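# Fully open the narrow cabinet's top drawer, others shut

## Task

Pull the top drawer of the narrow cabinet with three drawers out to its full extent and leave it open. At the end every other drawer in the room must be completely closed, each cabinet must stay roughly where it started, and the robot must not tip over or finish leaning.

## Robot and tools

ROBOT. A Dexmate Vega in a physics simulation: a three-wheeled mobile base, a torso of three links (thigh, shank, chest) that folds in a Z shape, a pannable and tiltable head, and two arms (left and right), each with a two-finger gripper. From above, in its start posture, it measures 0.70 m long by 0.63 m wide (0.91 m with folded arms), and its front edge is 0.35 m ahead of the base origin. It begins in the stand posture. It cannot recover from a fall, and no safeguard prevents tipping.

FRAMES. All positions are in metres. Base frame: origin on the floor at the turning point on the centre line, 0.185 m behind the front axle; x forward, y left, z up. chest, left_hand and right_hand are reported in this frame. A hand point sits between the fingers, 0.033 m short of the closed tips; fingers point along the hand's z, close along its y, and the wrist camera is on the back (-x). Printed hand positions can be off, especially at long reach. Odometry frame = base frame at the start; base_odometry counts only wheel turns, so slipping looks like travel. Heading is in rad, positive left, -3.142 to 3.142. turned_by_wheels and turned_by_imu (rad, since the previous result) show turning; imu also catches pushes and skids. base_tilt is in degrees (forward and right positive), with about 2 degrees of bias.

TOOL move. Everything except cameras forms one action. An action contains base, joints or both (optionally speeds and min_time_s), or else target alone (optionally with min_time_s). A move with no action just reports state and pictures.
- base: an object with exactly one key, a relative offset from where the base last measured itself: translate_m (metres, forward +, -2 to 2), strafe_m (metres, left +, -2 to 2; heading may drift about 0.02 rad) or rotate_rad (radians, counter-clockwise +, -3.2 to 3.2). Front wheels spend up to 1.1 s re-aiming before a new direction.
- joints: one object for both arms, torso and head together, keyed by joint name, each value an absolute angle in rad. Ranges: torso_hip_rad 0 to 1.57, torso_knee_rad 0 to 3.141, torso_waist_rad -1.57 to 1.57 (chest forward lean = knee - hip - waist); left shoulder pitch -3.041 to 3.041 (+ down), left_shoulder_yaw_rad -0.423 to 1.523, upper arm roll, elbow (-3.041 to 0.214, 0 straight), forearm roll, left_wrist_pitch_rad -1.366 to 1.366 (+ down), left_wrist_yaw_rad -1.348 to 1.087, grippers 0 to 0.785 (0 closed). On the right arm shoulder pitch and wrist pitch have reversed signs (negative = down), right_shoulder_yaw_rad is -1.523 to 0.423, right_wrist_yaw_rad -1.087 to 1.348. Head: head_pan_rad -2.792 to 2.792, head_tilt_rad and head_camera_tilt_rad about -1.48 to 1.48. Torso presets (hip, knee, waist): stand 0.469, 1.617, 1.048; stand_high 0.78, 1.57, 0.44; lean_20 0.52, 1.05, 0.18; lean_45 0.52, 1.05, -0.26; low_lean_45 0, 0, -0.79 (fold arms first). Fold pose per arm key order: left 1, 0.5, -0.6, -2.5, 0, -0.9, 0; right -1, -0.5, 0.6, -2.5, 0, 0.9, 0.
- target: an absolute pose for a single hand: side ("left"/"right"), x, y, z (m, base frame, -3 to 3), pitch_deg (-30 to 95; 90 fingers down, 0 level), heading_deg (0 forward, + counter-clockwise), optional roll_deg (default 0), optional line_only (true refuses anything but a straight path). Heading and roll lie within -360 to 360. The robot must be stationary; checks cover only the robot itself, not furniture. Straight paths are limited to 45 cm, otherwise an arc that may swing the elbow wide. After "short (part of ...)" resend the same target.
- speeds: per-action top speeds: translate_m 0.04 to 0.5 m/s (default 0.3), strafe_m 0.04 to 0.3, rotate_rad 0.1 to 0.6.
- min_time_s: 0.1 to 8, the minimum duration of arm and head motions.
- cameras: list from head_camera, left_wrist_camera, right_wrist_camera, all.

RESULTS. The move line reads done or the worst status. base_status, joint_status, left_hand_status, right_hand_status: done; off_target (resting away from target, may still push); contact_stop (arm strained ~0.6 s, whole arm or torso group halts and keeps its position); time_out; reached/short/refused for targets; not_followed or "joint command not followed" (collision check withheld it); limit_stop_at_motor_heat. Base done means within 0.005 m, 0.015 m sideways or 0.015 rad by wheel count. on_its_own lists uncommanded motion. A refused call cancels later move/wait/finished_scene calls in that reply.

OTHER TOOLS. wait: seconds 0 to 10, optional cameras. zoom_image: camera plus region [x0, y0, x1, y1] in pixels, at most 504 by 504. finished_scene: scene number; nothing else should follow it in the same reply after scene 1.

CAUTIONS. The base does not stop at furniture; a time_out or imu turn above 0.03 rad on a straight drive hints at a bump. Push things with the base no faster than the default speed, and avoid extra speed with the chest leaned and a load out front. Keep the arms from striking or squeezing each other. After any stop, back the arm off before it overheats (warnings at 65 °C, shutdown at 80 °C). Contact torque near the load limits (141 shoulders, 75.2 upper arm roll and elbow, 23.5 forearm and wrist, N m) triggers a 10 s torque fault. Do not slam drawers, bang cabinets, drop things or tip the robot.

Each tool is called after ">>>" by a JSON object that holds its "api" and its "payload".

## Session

>>> {"api": "move", "payload": {"joints": {"head_camera_tilt_rad": 0.3}, "cameras": ["head_camera"]}}

>>> {"api": "move", "payload": {"joints": {"head_pan_rad": 1.6}, "cameras": ["head_camera"]}}

>>> {"api": "move", "payload": {"joints": {"head_pan_rad": 2.6}, "cameras": ["head_camera"]}}

Scene clock: 0.87 s.
Joint torques (N m): left_arm=[5.52 0.11 -1.47 -2.61 0.05 -1.53 -0.09] | right_arm=[-4.66 -0.49 -0.1 -2 0.09 2.81 0.07]
Motor temperatures (°C): left_arm=[31 31 31 26 40 35 41] | right_arm=[29 27 32 31 36 36 33]
move: done
base_odometry: x=+0.000 y=+0.000 heading=+0.000
turned_by_wheels: +0.000
turned_by_imu: +0.000
base_tilt: forward=+0.1 right=+0.7
base_status: not commanded
joint_positions: torso_hip_rad=+0.469 torso_knee_rad=+1.617 torso_waist_rad=+1.048 left_shoulder_pitch_rad=+2.199 left_shoulder_yaw_rad=+0.008 left_upper_arm_roll_rad=-0.009 left_elbow_rad=-1.083 left_forearm_roll_rad=+0.016 left_wrist_pitch_rad=-0.484 left_wrist_yaw_rad=+0.004 left_gripper_rad=+0.005 right_shoulder_pitch_rad=-2.208 right_shoulder_yaw_rad=+0.017 right_upper_arm_roll_rad=-0.013 right_elbow_rad=-1.119 right_forearm_roll_rad=-0.015 right_wrist_pitch_rad=+0.484 right_wrist_yaw_rad=-0.019 right_gripper_rad=+0.005 head_pan_rad=+0.000 head_tilt_rad=+0.000 head_camera_tilt_rad=+0.300
joint_status: all done
chest: x=-0.0111 y=+0.0000 z=+1.4155 quat_wxyz=(+0.999, +0.000, +0.050, +0.000) (m; base frame)
left_hand: x=+0.1637 y=+0.2372 z=+0.6154 quat_wxyz=(+0.407, +0.009, +0.913, +0.007) pitch_deg=+41.9 heading_deg=+0.4 roll_deg=+1.6 back=up (m; base frame)
right_hand: x=+0.1747 y=-0.2171 z=+0.6263 quat_wxyz=(+0.419, +0.002, +0.908, +0.001) pitch_deg=+40.4 heading_deg=+0.0 roll_deg=+0.2 back=up (m; base frame)
pictures: head_camera

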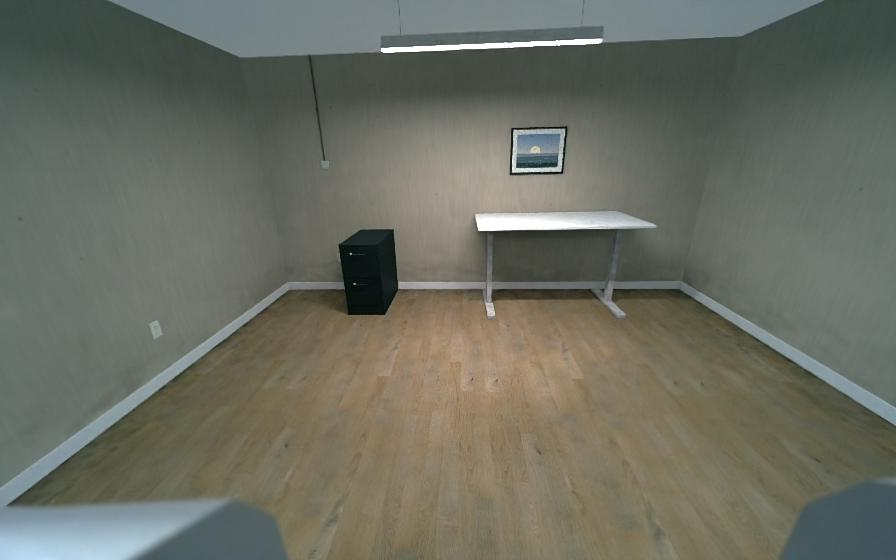

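Scene clock: 2.60 s.
Joint torques (N m): left_arm=[5.82 0.35 -1.57 -3.16 -0.18 -1.97 0.15] | right_arm=[-5.64 -0.85 0.37 -0.71 0.04 1.95 0.04]
move: done
base_odometry: x=+0.000 y=+0.000 heading=+0.000
turned_by_wheels: +0.000
turned_by_imu: +0.000
base_tilt: forward=+0.0 right=+0.8
base_status: not commanded
joint_positions: torso_hip_rad=+0.469 torso_knee_rad=+1.617 torso_waist_rad=+1.048 left_shoulder_pitch_rad=+2.199 left_shoulder_yaw_rad=+0.008 left_upper_arm_roll_rad=-0.009 left_elbow_rad=-1.083 left_forearm_roll_rad=+0.016 left_wrist_pitch_rad=-0.484 left_wrist_yaw_rad=+0.004 left_gripper_rad=+0.005 right_shoulder_pitch_rad=-2.208 right_shoulder_yaw_rad=+0.017 right_upper_arm_roll_rad=-0.013 right_elbow_rad=-1.119 right_forearm_roll_rad=-0.015 right_wrist_pitch_rad=+0.484 right_wrist_yaw_rad=-0.019 right_gripper_rad=+0.005 head_pan_rad=+1.600 head_tilt_rad=+0.000 head_camera_tilt_rad=+0.300
joint_status: all done
chest: x=-0.0111 y=+0.0000 z=+1.4155 quat_wxyz=(+0.999, +0.000, +0.050, +0.000) (m; base frame)
left_hand: x=+0.1637 y=+0.2372 z=+0.6154 quat_wxyz=(+0.407, +0.009, +0.913, +0.007) pitch_deg=+41.9 heading_deg=+0.4 roll_deg=+1.6 back=up (m; base frame)
right_hand: x=+0.1747 y=-0.2171 z=+0.6263 quat_wxyz=(+0.419, +0.002, +0.908, +0.001) pitch_deg=+40.4 heading_deg=+0.0 roll_deg=+0.2 back=up (m; base frame)
pictures: head_camera

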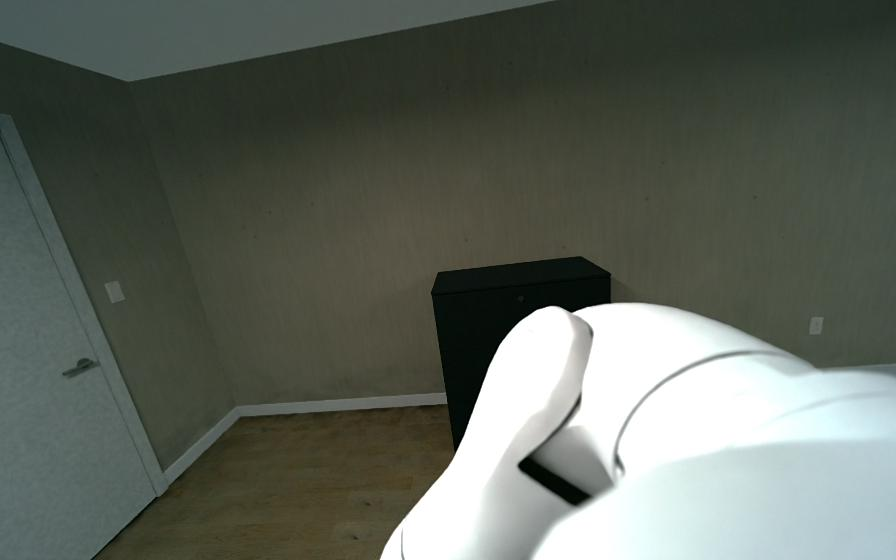

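Scene clock: 3.93 s.
Joint torques (N m): left_arm=[6.31 -0.83 -1.82 -1.87 -0.21 -2.12 -0.06] | right_arm=[-5.11 -0.76 -0.12 -2.28 0.17 2.13 -0.15]
move: done
base_odometry: x=+0.000 y=+0.000 heading=+0.000
turned_by_wheels: +0.000
turned_by_imu: +0.000
base_tilt: forward=+0.0 right=+0.8
base_status: not commanded
joint_positions: torso_hip_rad=+0.469 torso_knee_rad=+1.617 torso_waist_rad=+1.048 left_shoulder_pitch_rad=+2.199 left_shoulder_yaw_rad=+0.008 left_upper_arm_roll_rad=-0.009 left_elbow_rad=-1.083 left_forearm_roll_rad=+0.016 left_wrist_pitch_rad=-0.484 left_wrist_yaw_rad=+0.004 left_gripper_rad=+0.005 right_shoulder_pitch_rad=-2.208 right_shoulder_yaw_rad=+0.017 right_upper_arm_roll_rad=-0.013 right_elbow_rad=-1.119 right_forearm_roll_rad=-0.015 right_wrist_pitch_rad=+0.484 right_wrist_yaw_rad=-0.019 right_gripper_rad=+0.005 head_pan_rad=+2.600 head_tilt_rad=+0.000 head_camera_tilt_rad=+0.300
joint_status: all done
chest: x=-0.0111 y=+0.0000 z=+1.4155 quat_wxyz=(+0.999, +0.000, +0.050, +0.000) (m; base frame)
left_hand: x=+0.1637 y=+0.2372 z=+0.6154 quat_wxyz=(+0.407, +0.009, +0.913, +0.007) pitch_deg=+41.9 heading_deg=+0.4 roll_deg=+1.6 back=up (m; base frame)
right_hand: x=+0.1747 y=-0.2171 z=+0.6263 quat_wxyz=(+0.419, +0.002, +0.908, +0.001) pitch_deg=+40.4 heading_deg=+0.0 roll_deg=+0.2 back=up (m; base frame)
pictures: head_camera

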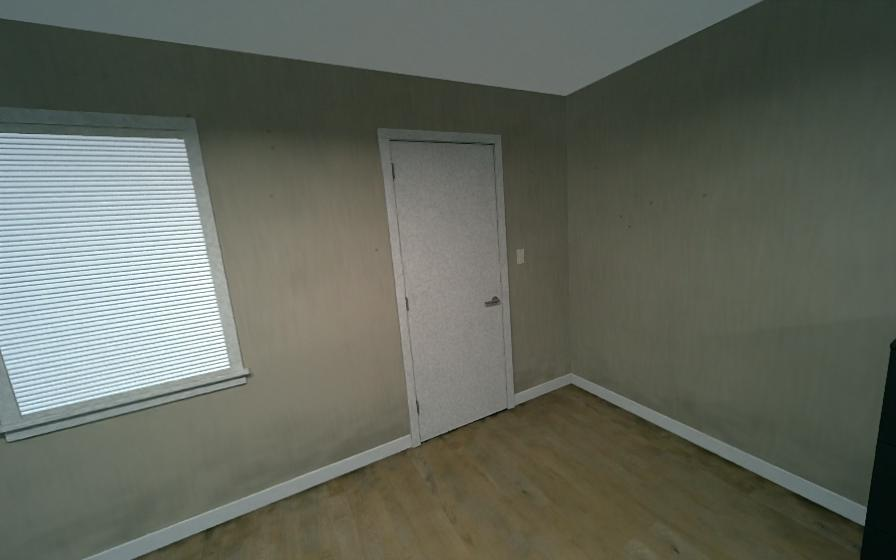

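>>> {"api": "move", "payload": {"joints": {"head_pan_rad": -1.9}, "cameras": ["head_camera"]}}

Scene clock: 7.87 s.
Joint torques (N m): left_arm=[6.08 -0.68 -1.8 -1.02 -0.09 -2.06 0.21] | right_arm=[-5.74 -1.1 0.8 -1.99 0.23 2.36 -0.12]
move: done
base_odometry: x=+0.000 y=+0.000 heading=+0.000
turned_by_wheels: +0.000
turned_by_imu: +0.000
base_tilt: forward=+0.1 right=+0.8
base_status: not commanded
joint_positions: torso_hip_rad=+0.469 torso_knee_rad=+1.617 torso_waist_rad=+1.048 left_shoulder_pitch_rad=+2.199 left_shoulder_yaw_rad=+0.008 left_upper_arm_roll_rad=-0.009 left_elbow_rad=-1.083 left_forearm_roll_rad=+0.016 left_wrist_pitch_rad=-0.484 left_wrist_yaw_rad=+0.004 left_gripper_rad=+0.005 right_shoulder_pitch_rad=-2.208 right_shoulder_yaw_rad=+0.017 right_upper_arm_roll_rad=-0.013 right_elbow_rad=-1.119 right_forearm_roll_rad=-0.015 right_wrist_pitch_rad=+0.484 right_wrist_yaw_rad=-0.019 right_gripper_rad=+0.005 head_pan_rad=-1.900 head_tilt_rad=+0.000 head_camera_tilt_rad=+0.300
joint_status: all done
chest: x=-0.0111 y=+0.0000 z=+1.4155 quat_wxyz=(+0.999, +0.000, +0.050, +0.000) (m; base frame)
left_hand: x=+0.1637 y=+0.2372 z=+0.6154 quat_wxyz=(+0.407, +0.009, +0.913, +0.007) pitch_deg=+41.9 heading_deg=+0.4 roll_deg=+1.6 back=up (m; base frame)
right_hand: x=+0.1747 y=-0.2171 z=+0.6263 quat_wxyz=(+0.419, +0.002, +0.908, +0.001) pitch_deg=+40.4 heading_deg=+0.0 roll_deg=+0.2 back=up (m; base frame)
pictures: head_camera

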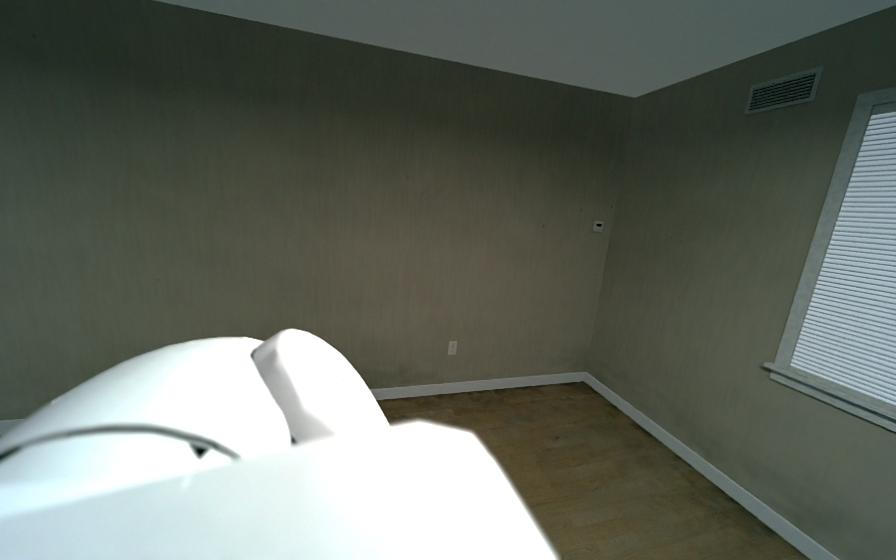

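>>> {"api": "move", "payload": {"base": {"rotate_rad": -1.6}, "joints": {"head_pan_rad": 0, "head_camera_tilt_rad": 0.5, "left_shoulder_pitch_rad": 1.976, "left_shoulder_yaw_rad": 0.443, "left_upper_arm_roll_rad": 0.098, "left_elbow_rad": -2.405, "left_forearm_roll_rad": -1.813, "left_wrist_pitch_rad": -0.387, "left_wrist_yaw_rad": 0.533, "left_gripper_rad": 0.22, "right_shoulder_pitch_rad": -2.133, "right_shoulder_yaw_rad": -0.704, "right_upper_arm_roll_rad": -0.156, "right_elbow_rad": -1.953, "right_forearm_roll_rad": 0.344, "right_wrist_pitch_rad": 0.649, "right_wrist_yaw_rad": -0.46}, "cameras": ["head_camera"]}}

>>> {"api": "zoom_image", "payload": {"camera": "head_camera", "region": [250, 180, 750, 420]}}

Scene clock: 15.87 s.
Joint torques (N m): left_arm=[-11.05 4.57 -1.26 -7.09 1.12 0 -0.78] | right_arm=[13.9 -6.76 1.95 -7.33 -0.08 2.9 -0.4]
move: done
base_odometry: x=+0.002 y=+0.001 heading=-1.605
turned_by_wheels: -1.605
turned_by_imu: -1.596
base_tilt: forward=+0.1 right=+0.7
base_status: done
joint_positions: torso_hip_rad=+0.469 torso_knee_rad=+1.617 torso_waist_rad=+1.048 left_shoulder_pitch_rad=+1.977 left_shoulder_yaw_rad=+0.442 left_upper_arm_roll_rad=+0.098 left_elbow_rad=-2.402 left_forearm_roll_rad=-1.809 left_wrist_pitch_rad=-0.387 left_wrist_yaw_rad=+0.532 left_gripper_rad=+0.220 right_shoulder_pitch_rad=-2.133 right_shoulder_yaw_rad=-0.704 right_upper_arm_roll_rad=-0.156 right_elbow_rad=-1.953 right_forearm_roll_rad=+0.344 right_wrist_pitch_rad=+0.649 right_wrist_yaw_rad=-0.460 right_gripper_rad=+0.005 head_pan_rad=+0.000 head_tilt_rad=+0.000 head_camera_tilt_rad=+0.500
joint_status: all done
chest: x=-0.0111 y=+0.0000 z=+1.4155 quat_wxyz=(+0.999, +0.000, +0.050, +0.000) (m; base frame)
left_hand: x=+0.5232 y=+0.2519 z=+1.0865 quat_wxyz=(+0.429, -0.564, +0.563, -0.425) pitch_deg=+15.7 heading_deg=+0.3 roll_deg=-89.8 (m; base frame)
right_hand: x=+0.4621 y=-0.3010 z=+1.1212 quat_wxyz=(+0.788, +0.000, +0.615, -0.002) pitch_deg=-14.1 heading_deg=-0.1 roll_deg=-0.2 back=up (m; base frame)
pictures: head_camera

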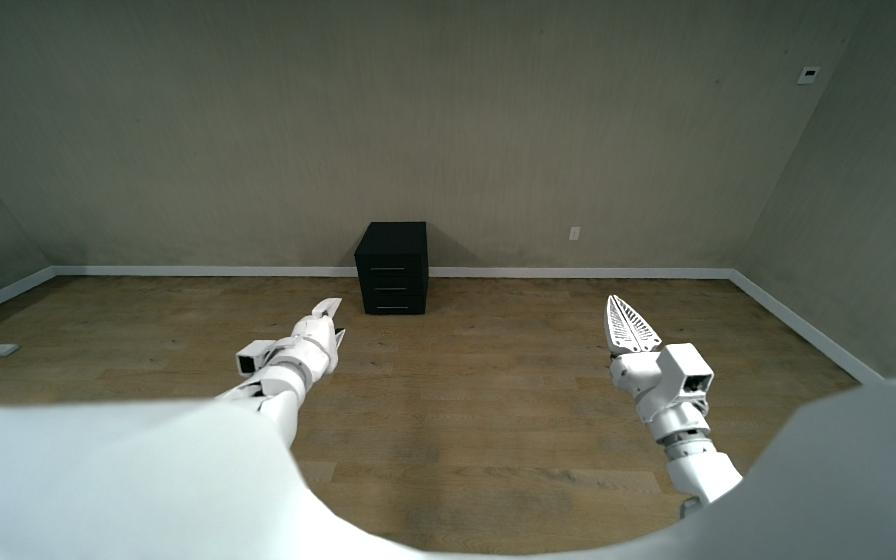

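Scaled by 1.008 from the camera's 896x560 image, which has a finer 960x600 frame.

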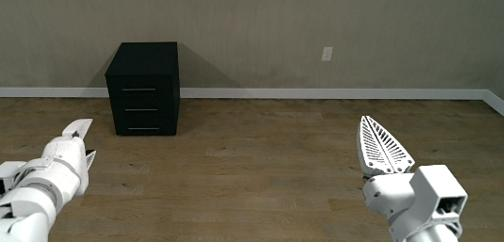

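>>> {"api": "move", "payload": {"base": {"translate_m": 1.27}, "joints": {"torso_hip_rad": 0.0, "torso_knee_rad": 0.8, "torso_waist_rad": 0.2, "head_camera_tilt_rad": 0.35, "left_shoulder_pitch_rad": 0.777, "left_shoulder_yaw_rad": 1.051, "left_upper_arm_roll_rad": 1.043, "left_elbow_rad": -2.192, "left_forearm_roll_rad": -2.64, "left_wrist_pitch_rad": -1.024, "left_wrist_yaw_rad": 0.89}, "cameras": ["head_camera", "left_wrist_camera"]}}

>>> {"api": "zoom_image", "payload": {"camera": "head_camera", "region": [220, 250, 480, 420]}}

Scene clock: 22.70 s.
Joint torques (N m): left_arm=[-15.75 7.76 -5 -3.62 1.22 -1.15 -0.04] | right_arm=[2.78 -4.47 -1.11 -5.03 -0.23 1.84 -0.43]
move: done
base_odometry: x=-0.040 y=-1.268 heading=-1.605
turned_by_wheels: -0.001
turned_by_imu: -0.003
base_tilt: forward=+0.1 right=+0.7
base_status: done
joint_positions: torso_hip_rad=+0.001 torso_knee_rad=+0.800 torso_waist_rad=+0.200 left_shoulder_pitch_rad=+0.778 left_shoulder_yaw_rad=+1.051 left_upper_arm_roll_rad=+1.042 left_elbow_rad=-2.192 left_forearm_roll_rad=-2.640 left_wrist_pitch_rad=-1.024 left_wrist_yaw_rad=+0.890 left_gripper_rad=+0.220 right_shoulder_pitch_rad=-2.133 right_shoulder_yaw_rad=-0.704 right_upper_arm_roll_rad=-0.156 right_elbow_rad=-1.953 right_forearm_roll_rad=+0.344 right_wrist_pitch_rad=+0.649 right_wrist_yaw_rad=-0.460 right_gripper_rad=+0.005 head_pan_rad=+0.000 head_tilt_rad=+0.000 head_camera_tilt_rad=+0.350
joint_status: all done
chest: x=+0.1496 y=+0.0000 z=+1.1462 quat_wxyz=(+0.955, +0.000, +0.295, +0.000) (m; base frame)
left_hand: x=+0.4918 y=+0.2317 z=+0.5014 quat_wxyz=(+0.074, -0.703, +0.703, -0.075) pitch_deg=+77.9 heading_deg=-0.2 roll_deg=+89.8 (m; base frame)
right_hand: x=+0.4241 y=-0.3010 z=+0.6612 quat_wxyz=(+0.612, -0.001, +0.791, -0.001) pitch_deg=+14.5 heading_deg=-0.1 roll_deg=-0.2 back=up (m; base frame)
pictures: head_camera, left_wrist_camera

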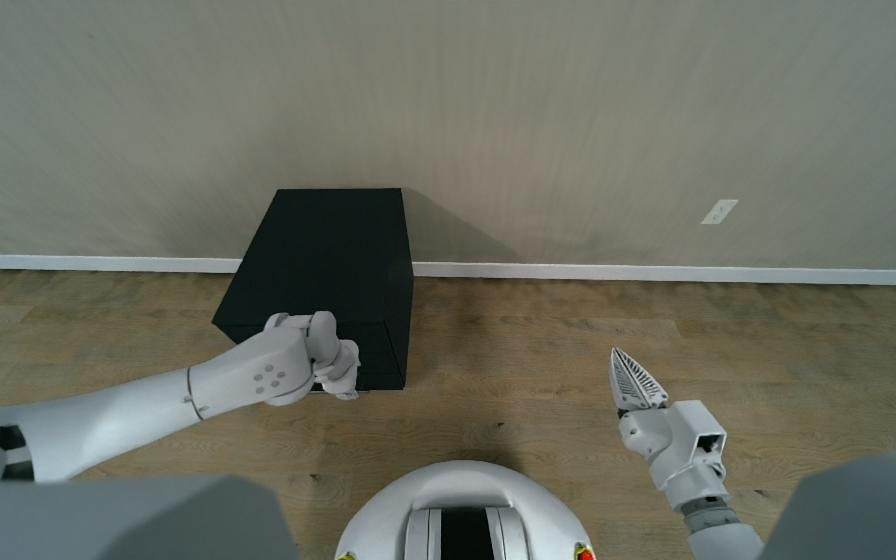

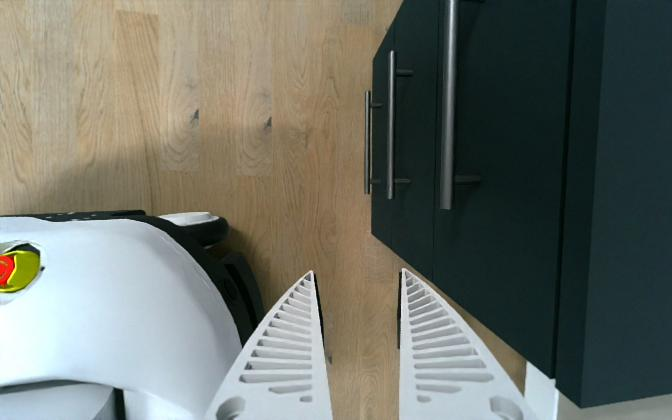

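Scaled by 1.938 from the camera's 896x560 image, which has a finer 960x600 frame.

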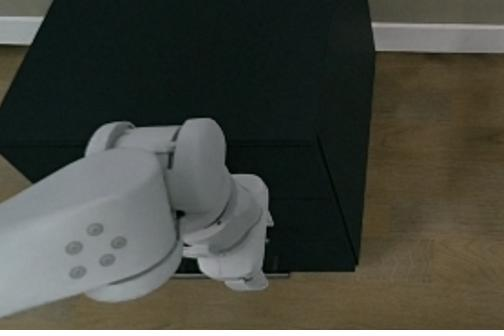

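>>> {"api": "move", "payload": {"target": {"side": "left", "x": 0.568, "y": 0.378, "z": 0.468, "pitch_deg": 78, "heading_deg": 0, "roll_deg": 90}, "cameras": ["left_wrist_camera", "head_camera"]}}

>>> {"api": "zoom_image", "payload": {"camera": "left_wrist_camera", "region": [280, 120, 530, 400]}}

Scene clock: 27.27 s.
Joint torques (N m): left_arm=[-19.09 11.79 -14.68 -1.17 0.58 0.71 -0.38] | right_arm=[2.84 -4.08 -1.06 -5.72 -0.21 3.09 -0.45]
move: done
base_odometry: x=-0.040 y=-1.268 heading=-1.605
turned_by_wheels: +0.000
turned_by_imu: +0.000
base_tilt: forward=+0.1 right=+0.7
base_status: not commanded
joint_positions: torso_hip_rad=+0.001 torso_knee_rad=+0.800 torso_waist_rad=+0.200 left_shoulder_pitch_rad=+0.721 left_shoulder_yaw_rad=+1.142 left_upper_arm_roll_rad=+0.913 left_elbow_rad=-1.698 left_forearm_roll_rad=-2.854 left_wrist_pitch_rad=-0.458 left_wrist_yaw_rad=+0.784 left_gripper_rad=+0.220 right_shoulder_pitch_rad=-2.133 right_shoulder_yaw_rad=-0.704 right_upper_arm_roll_rad=-0.156 right_elbow_rad=-1.953 right_forearm_roll_rad=+0.344 right_wrist_pitch_rad=+0.649 right_wrist_yaw_rad=-0.460 right_gripper_rad=+0.005 head_pan_rad=+0.000 head_tilt_rad=+0.000 head_camera_tilt_rad=+0.350
joint_status: not commanded
chest: x=+0.1496 y=+0.0000 z=+1.1462 quat_wxyz=(+0.955, +0.000, +0.295, +0.000) (m; base frame)
left_hand: x=+0.5672 y=+0.3770 z=+0.4679 quat_wxyz=(+0.074, -0.703, +0.703, -0.074) pitch_deg=+78.0 heading_deg=+0.0 roll_deg=-90.0 (m; base frame)
left_hand_status: reached (straight line, planned for 2.1 s): 1 mm and 0.0 deg off.
right_hand: x=+0.4241 y=-0.3010 z=+0.6612 quat_wxyz=(+0.612, -0.001, +0.791, -0.001) pitch_deg=+14.5 heading_deg=-0.1 roll_deg=-0.2 back=up (m; base frame)
pictures: head_camera, left_wrist_camera

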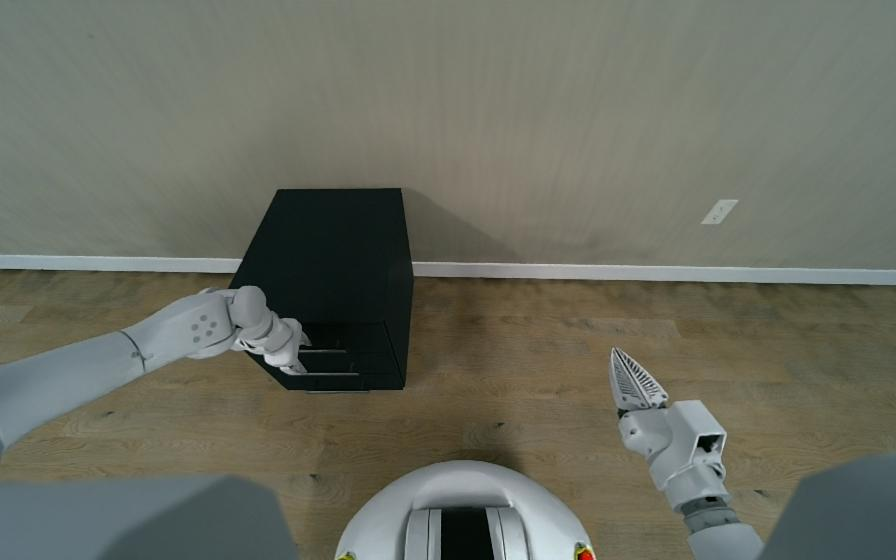

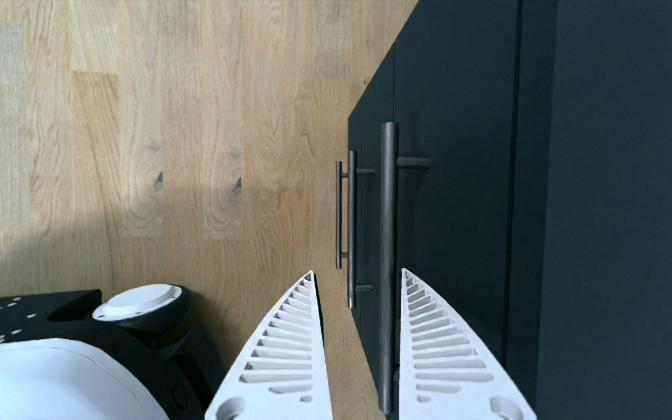

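Scaled by 1.800 from the camera's 672x420 image, which has a finer 960x600 frame.

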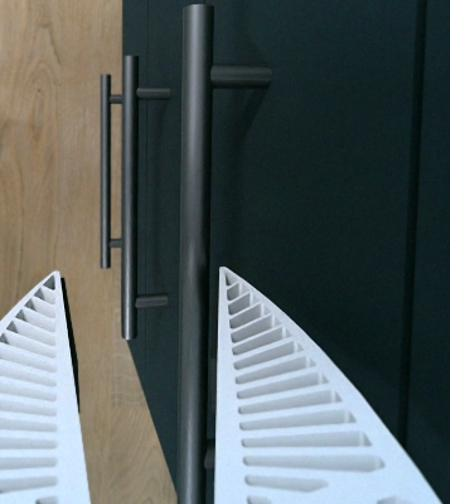

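>>> {"api": "move", "payload": {"target": {"side": "left", "x": 0.5838, "y": 0.378, "z": 0.4225, "pitch_deg": 78, "heading_deg": 0, "roll_deg": 90}, "cameras": ["left_wrist_camera"]}}

Scene clock: 30.17 s.
Joint torques (N m): left_arm=[-20.43 5.56 -6.79 -0.79 0.7 -0.53 -0.39] | right_arm=[2.37 -2.29 -1.11 -5.3 -0.19 2.48 -0.34]
move: done
base_odometry: x=-0.040 y=-1.268 heading=-1.605
turned_by_wheels: +0.000
turned_by_imu: +0.000
base_tilt: forward=+0.1 right=+0.8
base_status: not commanded
joint_positions: torso_hip_rad=+0.001 torso_knee_rad=+0.800 torso_waist_rad=+0.200 left_shoulder_pitch_rad=+0.660 left_shoulder_yaw_rad=+0.993 left_upper_arm_roll_rad=+0.970 left_elbow_rad=-1.443 left_forearm_roll_rad=-2.807 left_wrist_pitch_rad=-0.348 left_wrist_yaw_rad=+0.741 left_gripper_rad=+0.220 right_shoulder_pitch_rad=-2.133 right_shoulder_yaw_rad=-0.704 right_upper_arm_roll_rad=-0.156 right_elbow_rad=-1.953 right_forearm_roll_rad=+0.344 right_wrist_pitch_rad=+0.649 right_wrist_yaw_rad=-0.460 right_gripper_rad=+0.005 head_pan_rad=+0.000 head_tilt_rad=+0.000 head_camera_tilt_rad=+0.350
joint_status: not commanded
chest: x=+0.1496 y=+0.0000 z=+1.1462 quat_wxyz=(+0.955, +0.000, +0.295, +0.000) (m; base frame)
left_hand: x=+0.5835 y=+0.3781 z=+0.4231 quat_wxyz=(+0.074, -0.703, +0.703, -0.074) pitch_deg=+78.0 heading_deg=+0.0 roll_deg=+90.0 (m; base frame)
left_hand_status: reached (straight line, planned for 1.1 s): 1 mm and 0.0 deg off.
right_hand: x=+0.4241 y=-0.3010 z=+0.6612 quat_wxyz=(+0.612, -0.001, +0.791, -0.001) pitch_deg=+14.5 heading_deg=-0.1 roll_deg=-0.2 back=up (m; base frame)
pictures: left_wrist_camera

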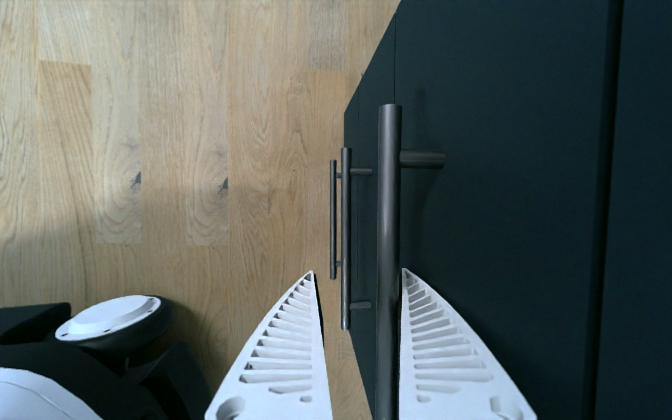

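>>> {"api": "move", "payload": {"joints": {"left_gripper_rad": 0.0}}}

>>> {"api": "move", "payload": {"base": {"translate_m": -0.345}, "speeds": {"translate_m": 0.15}}}

>>> {"api": "move", "payload": {"base": {"translate_m": -0.025}, "speeds": {"translate_m": 0.06}, "cameras": ["left_wrist_camera", "head_camera"]}}

>>> {"api": "zoom_image", "payload": {"camera": "head_camera", "region": [220, 120, 460, 380]}}

Scene clock: 31.57 s.
Joint torques (N m): left_arm=[-13.97 4 -4.63 -1.2 -0.01 0.12 0.78] | right_arm=[3.73 -3.34 -0.56 -4.15 -0.33 2.48 -0.34]
move: done
base_odometry: x=-0.040 y=-1.268 heading=-1.605
turned_by_wheels: +0.000
turned_by_imu: +0.000
base_tilt: forward=+0.1 right=+0.7
base_status: not commanded
joint_positions: torso_hip_rad=+0.001 torso_knee_rad=+0.800 torso_waist_rad=+0.200 left_shoulder_pitch_rad=+0.659 left_shoulder_yaw_rad=+0.990 left_upper_arm_roll_rad=+0.970 left_elbow_rad=-1.440 left_forearm_roll_rad=-2.806 left_wrist_pitch_rad=-0.346 left_wrist_yaw_rad=+0.740 left_gripper_rad=+0.000 right_shoulder_pitch_rad=-2.133 right_shoulder_yaw_rad=-0.704 right_upper_arm_roll_rad=-0.156 right_elbow_rad=-1.953 right_forearm_roll_rad=+0.344 right_wrist_pitch_rad=+0.649 right_wrist_yaw_rad=-0.460 right_gripper_rad=+0.005 head_pan_rad=+0.000 head_tilt_rad=+0.000 head_camera_tilt_rad=+0.350
joint_status: all done
chest: x=+0.1495 y=+0.0000 z=+1.1462 quat_wxyz=(+0.955, +0.000, +0.295, +0.000) (m; base frame)
left_hand: x=+0.5841 y=+0.3782 z=+0.4227 quat_wxyz=(+0.074, -0.703, +0.703, -0.074) pitch_deg=+78.0 heading_deg=+0.1 roll_deg=-89.9 (m; base frame)
right_hand: x=+0.4241 y=-0.3010 z=+0.6612 quat_wxyz=(+0.612, -0.001, +0.791, -0.001) pitch_deg=+14.5 heading_deg=-0.1 roll_deg=-0.2 back=up (m; base frame)
pictures: none

Scene clock: 34.93 s.
Joint torques (N m): left_arm=[-11.34 0.61 -3.64 -7.39 -2.5 3.55 0.29] | right_arm=[1.69 -4.38 -0.41 -4.77 -0.23 3.36 -0.25]
move: done
base_odometry: x=-0.029 y=-0.923 heading=-1.606
turned_by_wheels: -0.001
turned_by_imu: +0.000
base_tilt: forward=+0.1 right=+0.7
base_status: done
joint_positions: torso_hip_rad=+0.001 torso_knee_rad=+0.800 torso_waist_rad=+0.200 left_shoulder_pitch_rad=+0.659 left_shoulder_yaw_rad=+0.990 left_upper_arm_roll_rad=+0.970 left_elbow_rad=-1.439 left_forearm_roll_rad=-2.805 left_wrist_pitch_rad=-0.347 left_wrist_yaw_rad=+0.740 left_gripper_rad=+0.000 right_shoulder_pitch_rad=-2.133 right_shoulder_yaw_rad=-0.704 right_upper_arm_roll_rad=-0.156 right_elbow_rad=-1.953 right_forearm_roll_rad=+0.344 right_wrist_pitch_rad=+0.649 right_wrist_yaw_rad=-0.460 right_gripper_rad=+0.005 head_pan_rad=+0.000 head_tilt_rad=+0.000 head_camera_tilt_rad=+0.350
joint_status: not commanded
chest: x=+0.1495 y=+0.0000 z=+1.1462 quat_wxyz=(+0.955, +0.000, +0.295, +0.000) (m; base frame)
left_hand: x=+0.5841 y=+0.3790 z=+0.4227 quat_wxyz=(+0.075, -0.703, +0.703, -0.074) pitch_deg=+78.0 heading_deg=+0.5 roll_deg=-89.5 (m; base frame)
right_hand: x=+0.4241 y=-0.3010 z=+0.6613 quat_wxyz=(+0.612, -0.001, +0.791, -0.001) pitch_deg=+14.5 heading_deg=-0.1 roll_deg=-0.2 back=up (m; base frame)
pictures: none

Scene clock: 35.93 s.
Joint torques (N m): left_arm=[-6.23 2.64 -2.68 -4.82 -3.44 2.2 4.07] | right_arm=[4.11 -3.69 -0.89 -5.55 -0.34 2.29 -0.29]
move: done
base_odometry: x=-0.028 y=-0.899 heading=-1.607
turned_by_wheels: -0.001
turned_by_imu: -0.001
base_tilt: forward=+0.1 right=+0.7
base_status: done
joint_positions: torso_hip_rad=+0.001 torso_knee_rad=+0.800 torso_waist_rad=+0.200 left_shoulder_pitch_rad=+0.658 left_shoulder_yaw_rad=+0.990 left_upper_arm_roll_rad=+0.970 left_elbow_rad=-1.439 left_forearm_roll_rad=-2.805 left_wrist_pitch_rad=-0.347 left_wrist_yaw_rad=+0.739 left_gripper_rad=+0.000 right_shoulder_pitch_rad=-2.133 right_shoulder_yaw_rad=-0.704 right_upper_arm_roll_rad=-0.156 right_elbow_rad=-1.953 right_forearm_roll_rad=+0.344 right_wrist_pitch_rad=+0.649 right_wrist_yaw_rad=-0.460 right_gripper_rad=+0.005 head_pan_rad=+0.000 head_tilt_rad=+0.000 head_camera_tilt_rad=+0.350
joint_status: not commanded
chest: x=+0.1496 y=+0.0000 z=+1.1462 quat_wxyz=(+0.955, +0.000, +0.295, +0.000) (m; base frame)
left_hand: x=+0.5848 y=+0.3788 z=+0.4230 quat_wxyz=(+0.075, -0.703, +0.703, -0.074) pitch_deg=+77.9 heading_deg=+0.4 roll_deg=-89.6 (m; base frame)
right_hand: x=+0.4241 y=-0.3010 z=+0.6612 quat_wxyz=(+0.612, -0.001, +0.791, -0.001) pitch_deg=+14.5 heading_deg=-0.1 roll_deg=-0.2 back=up (m; base frame)
pictures: head_camera, left_wrist_camera

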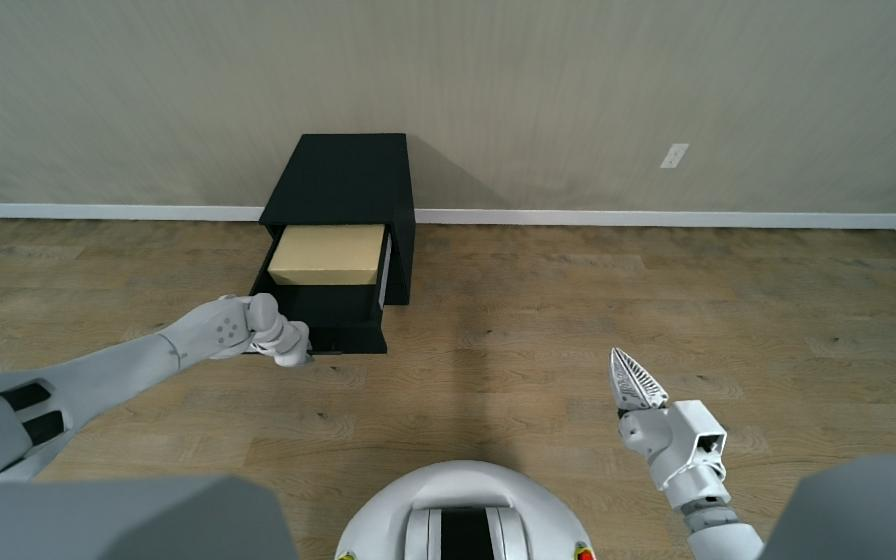

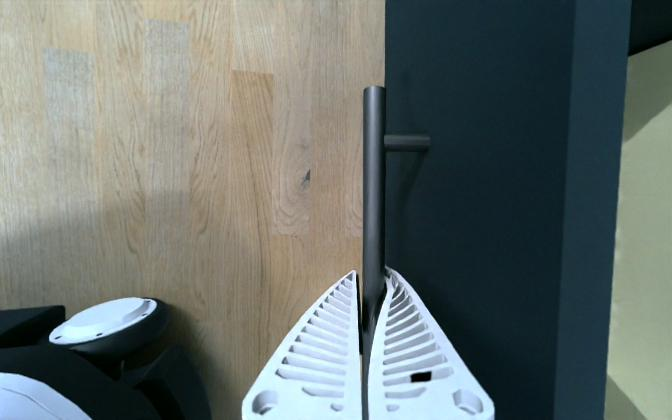

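Scaled by 1.938 from the camera's 896x560 image, which has a finer 960x600 frame.

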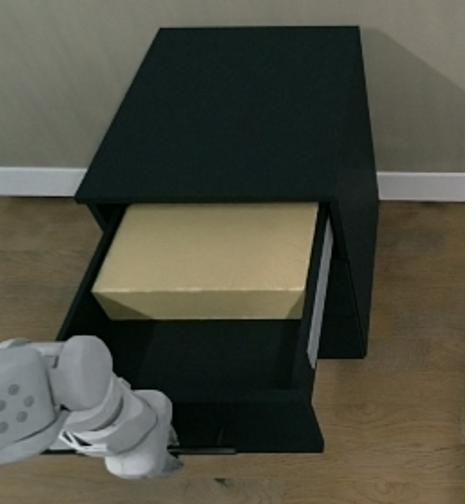

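>>> {"api": "move", "payload": {"base": {"translate_m": -0.012}, "speeds": {"translate_m": 0.06}, "cameras": ["left_wrist_camera", "head_camera"]}}

>>> {"api": "zoom_image", "payload": {"camera": "head_camera", "region": [220, 120, 460, 380]}}

Scene clock: 37.03 s.
Joint torques (N m): left_arm=[10.16 3.66 6.48 -3.51 -5.85 1.93 7.67] | right_arm=[3.78 -4.31 -0.76 -5.91 -0.14 3.24 -0.38]
move: done
base_odometry: x=-0.027 y=-0.887 heading=-1.608
turned_by_wheels: -0.001
turned_by_imu: -0.002
base_tilt: forward=+0.1 right=+0.7
base_status: done
joint_positions: torso_hip_rad=+0.001 torso_knee_rad=+0.800 torso_waist_rad=+0.200 left_shoulder_pitch_rad=+0.658 left_shoulder_yaw_rad=+0.990 left_upper_arm_roll_rad=+0.970 left_elbow_rad=-1.439 left_forearm_roll_rad=-2.805 left_wrist_pitch_rad=-0.347 left_wrist_yaw_rad=+0.737 left_gripper_rad=+0.000 right_shoulder_pitch_rad=-2.133 right_shoulder_yaw_rad=-0.704 right_upper_arm_roll_rad=-0.156 right_elbow_rad=-1.953 right_forearm_roll_rad=+0.344 right_wrist_pitch_rad=+0.649 right_wrist_yaw_rad=-0.460 right_gripper_rad=+0.005 head_pan_rad=+0.000 head_tilt_rad=+0.000 head_camera_tilt_rad=+0.350
joint_status: not commanded
chest: x=+0.1496 y=+0.0000 z=+1.1462 quat_wxyz=(+0.955, +0.000, +0.295, +0.000) (m; base frame)
left_hand: x=+0.5861 y=+0.3788 z=+0.4235 quat_wxyz=(+0.076, -0.703, +0.703, -0.075) pitch_deg=+77.7 heading_deg=+0.4 roll_deg=-89.6 (m; base frame)
right_hand: x=+0.4241 y=-0.3010 z=+0.6612 quat_wxyz=(+0.612, -0.001, +0.791, -0.001) pitch_deg=+14.5 heading_deg=-0.1 roll_deg=-0.2 back=up (m; base frame)
pictures: head_camera, left_wrist_camera

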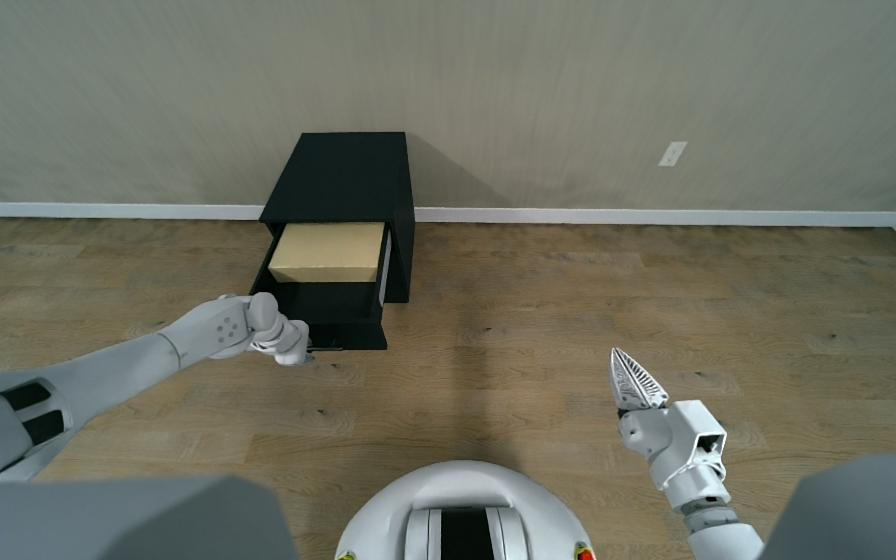

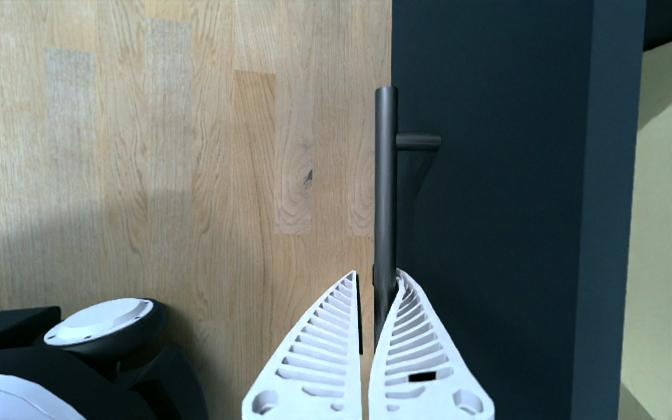

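Scaled by 1.938 from the camera's 896x560 image, which has a finer 960x600 frame.

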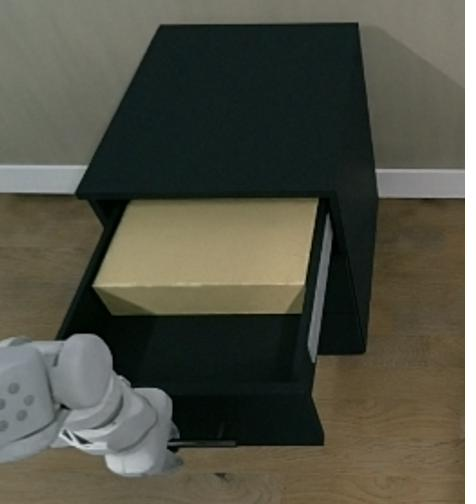

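>>> {"api": "move", "payload": {"joints": {"left_gripper_rad": 0.14}, "min_time_s": 0.8}}

>>> {"api": "move", "payload": {"target": {"side": "left", "x": 0.594, "y": 0.378, "z": 0.425, "pitch_deg": 78, "heading_deg": 0, "roll_deg": 90}, "cameras": ["left_wrist_camera"]}}

>>> {"api": "move", "payload": {"target": {"side": "left", "x": 0.576, "y": 0.378, "z": 0.51, "pitch_deg": 78, "heading_deg": 0, "roll_deg": 90}, "cameras": ["left_wrist_camera", "head_camera"]}}

>>> {"api": "zoom_image", "payload": {"camera": "head_camera", "region": [220, 120, 460, 380]}}

Scene clock: 37.97 s.
Joint torques (N m): left_arm=[1.17 4.17 2.24 -2.83 -2.39 1.22 2.38] | right_arm=[1.31 -4.28 -0.91 -5.37 -0.24 2.44 -0.39]
move: done
base_odometry: x=-0.027 y=-0.887 heading=-1.608
turned_by_wheels: +0.000
turned_by_imu: +0.001
base_tilt: forward=+0.1 right=+0.7
base_status: not commanded
joint_positions: torso_hip_rad=+0.001 torso_knee_rad=+0.800 torso_waist_rad=+0.200 left_shoulder_pitch_rad=+0.658 left_shoulder_yaw_rad=+0.990 left_upper_arm_roll_rad=+0.970 left_elbow_rad=-1.439 left_forearm_roll_rad=-2.805 left_wrist_pitch_rad=-0.347 left_wrist_yaw_rad=+0.739 left_gripper_rad=+0.140 right_shoulder_pitch_rad=-2.133 right_shoulder_yaw_rad=-0.704 right_upper_arm_roll_rad=-0.156 right_elbow_rad=-1.953 right_forearm_roll_rad=+0.344 right_wrist_pitch_rad=+0.649 right_wrist_yaw_rad=-0.460 right_gripper_rad=+0.005 head_pan_rad=+0.000 head_tilt_rad=+0.000 head_camera_tilt_rad=+0.350
joint_status: all done
chest: x=+0.1495 y=+0.0000 z=+1.1462 quat_wxyz=(+0.955, +0.000, +0.295, +0.000) (m; base frame)
left_hand: x=+0.5850 y=+0.3786 z=+0.4232 quat_wxyz=(+0.075, -0.703, +0.703, -0.074) pitch_deg=+77.9 heading_deg=+0.3 roll_deg=-89.7 (m; base frame)
right_hand: x=+0.4241 y=-0.3010 z=+0.6613 quat_wxyz=(+0.612, -0.001, +0.791, -0.001) pitch_deg=+14.5 heading_deg=-0.1 roll_deg=-0.2 back=up (m; base frame)
pictures: none

Scene clock: 39.07 s.
Joint torques (N m): left_arm=[-17.44 2.39 -3.92 -3.26 -0.12 0.6 0.85] | right_arm=[3.06 -4.93 -0.9 -5.6 -0.25 3.04 -0.38]
move: done
base_odometry: x=-0.027 y=-0.887 heading=-1.608
turned_by_wheels: +0.000
turned_by_imu: +0.000
base_tilt: forward=+0.1 right=+0.8
base_status: not commanded
joint_positions: torso_hip_rad=+0.001 torso_knee_rad=+0.800 torso_waist_rad=+0.200 left_shoulder_pitch_rad=+0.635 left_shoulder_yaw_rad=+0.974 left_upper_arm_roll_rad=+0.974 left_elbow_rad=-1.410 left_forearm_roll_rad=-2.801 left_wrist_pitch_rad=-0.334 left_wrist_yaw_rad=+0.753 left_gripper_rad=+0.140 right_shoulder_pitch_rad=-2.133 right_shoulder_yaw_rad=-0.704 right_upper_arm_roll_rad=-0.156 right_elbow_rad=-1.953 right_forearm_roll_rad=+0.344 right_wrist_pitch_rad=+0.649 right_wrist_yaw_rad=-0.460 right_gripper_rad=+0.005 head_pan_rad=+0.000 head_tilt_rad=+0.000 head_camera_tilt_rad=+0.350
joint_status: not commanded
chest: x=+0.1495 y=+0.0000 z=+1.1462 quat_wxyz=(+0.955, +0.000, +0.295, +0.000) (m; base frame)
left_hand: x=+0.5932 y=+0.3785 z=+0.4249 quat_wxyz=(+0.074, -0.703, +0.703, -0.074) pitch_deg=+77.9 heading_deg=+0.2 roll_deg=-89.8 (m; base frame)
left_hand_status: reached (straight line, planned for 0.4 s): 1 mm and 0.1 deg off.
right_hand: x=+0.4241 y=-0.3010 z=+0.6613 quat_wxyz=(+0.612, -0.001, +0.791, -0.001) pitch_deg=+14.5 heading_deg=-0.1 roll_deg=-0.2 back=up (m; base frame)
pictures: left_wrist_camera

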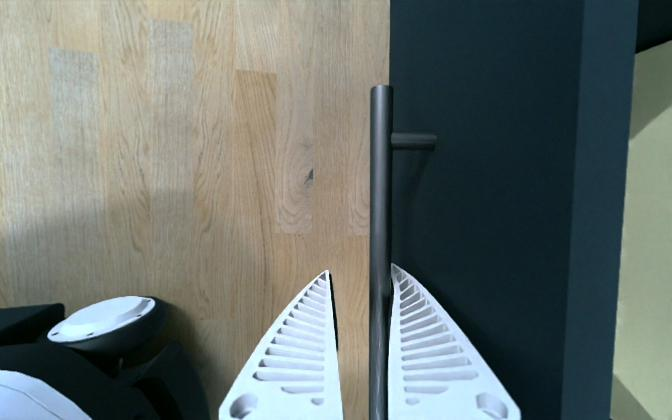

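Scene clock: 41.93 s.
Joint torques (N m): left_arm=[-10.12 11.99 -14.78 -2.48 0.59 -0.73 -0.06] | right_arm=[1.78 -3.72 -0.69 -4.91 -0.24 2.89 -0.24]
move: done
base_odometry: x=-0.027 y=-0.887 heading=-1.608
turned_by_wheels: +0.000
turned_by_imu: +0.000
base_tilt: forward=+0.1 right=+0.7
base_status: not commanded
joint_positions: torso_hip_rad=+0.001 torso_knee_rad=+0.800 torso_waist_rad=+0.200 left_shoulder_pitch_rad=+0.707 left_shoulder_yaw_rad=+1.216 left_upper_arm_roll_rad=+0.870 left_elbow_rad=-1.809 left_forearm_roll_rad=-2.883 left_wrist_pitch_rad=-0.500 left_wrist_yaw_rad=+0.850 left_gripper_rad=+0.140 right_shoulder_pitch_rad=-2.133 right_shoulder_yaw_rad=-0.704 right_upper_arm_roll_rad=-0.156 right_elbow_rad=-1.953 right_forearm_roll_rad=+0.344 right_wrist_pitch_rad=+0.649 right_wrist_yaw_rad=-0.460 right_gripper_rad=+0.005 head_pan_rad=+0.000 head_tilt_rad=+0.000 head_camera_tilt_rad=+0.350
joint_status: not commanded
chest: x=+0.1495 y=+0.0000 z=+1.1462 quat_wxyz=(+0.955, +0.000, +0.295, +0.000) (m; base frame)
left_hand: x=+0.5762 y=+0.3780 z=+0.5090 quat_wxyz=(+0.074, -0.703, +0.703, -0.074) pitch_deg=+78.0 heading_deg=+0.0 roll_deg=+90.0 (m; base frame)
left_hand_status: reached (straight line, planned for 1.6 s): 1 mm and 0.0 deg off.
right_hand: x=+0.4241 y=-0.3010 z=+0.6612 quat_wxyz=(+0.612, -0.001, +0.791, -0.001) pitch_deg=+14.5 heading_deg=-0.1 roll_deg=-0.2 back=up (m; base frame)
pictures: head_camera, left_wrist_camera

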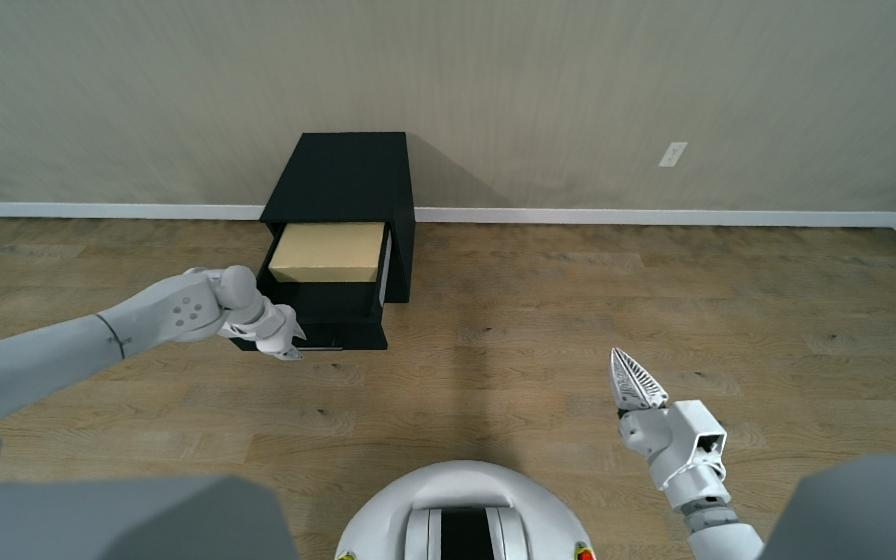

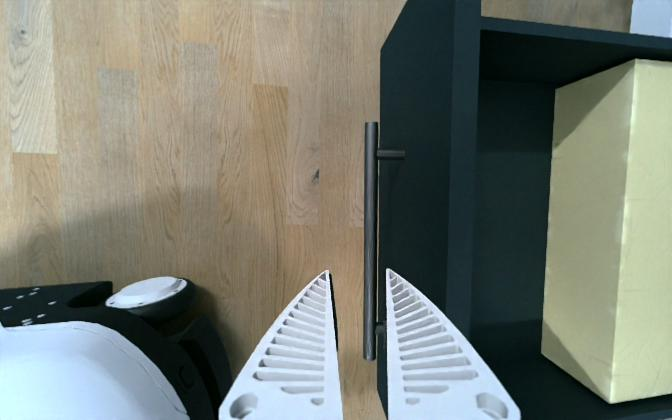

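Scaled by 1.938 from the camera's 896x560 image, which has a finer 960x600 frame.

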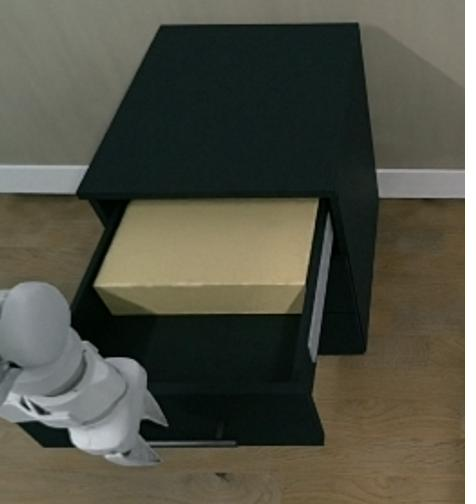

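>>> {"api": "finished_scene", "payload": {"scene": 3}}

The scene is finished: the task was done.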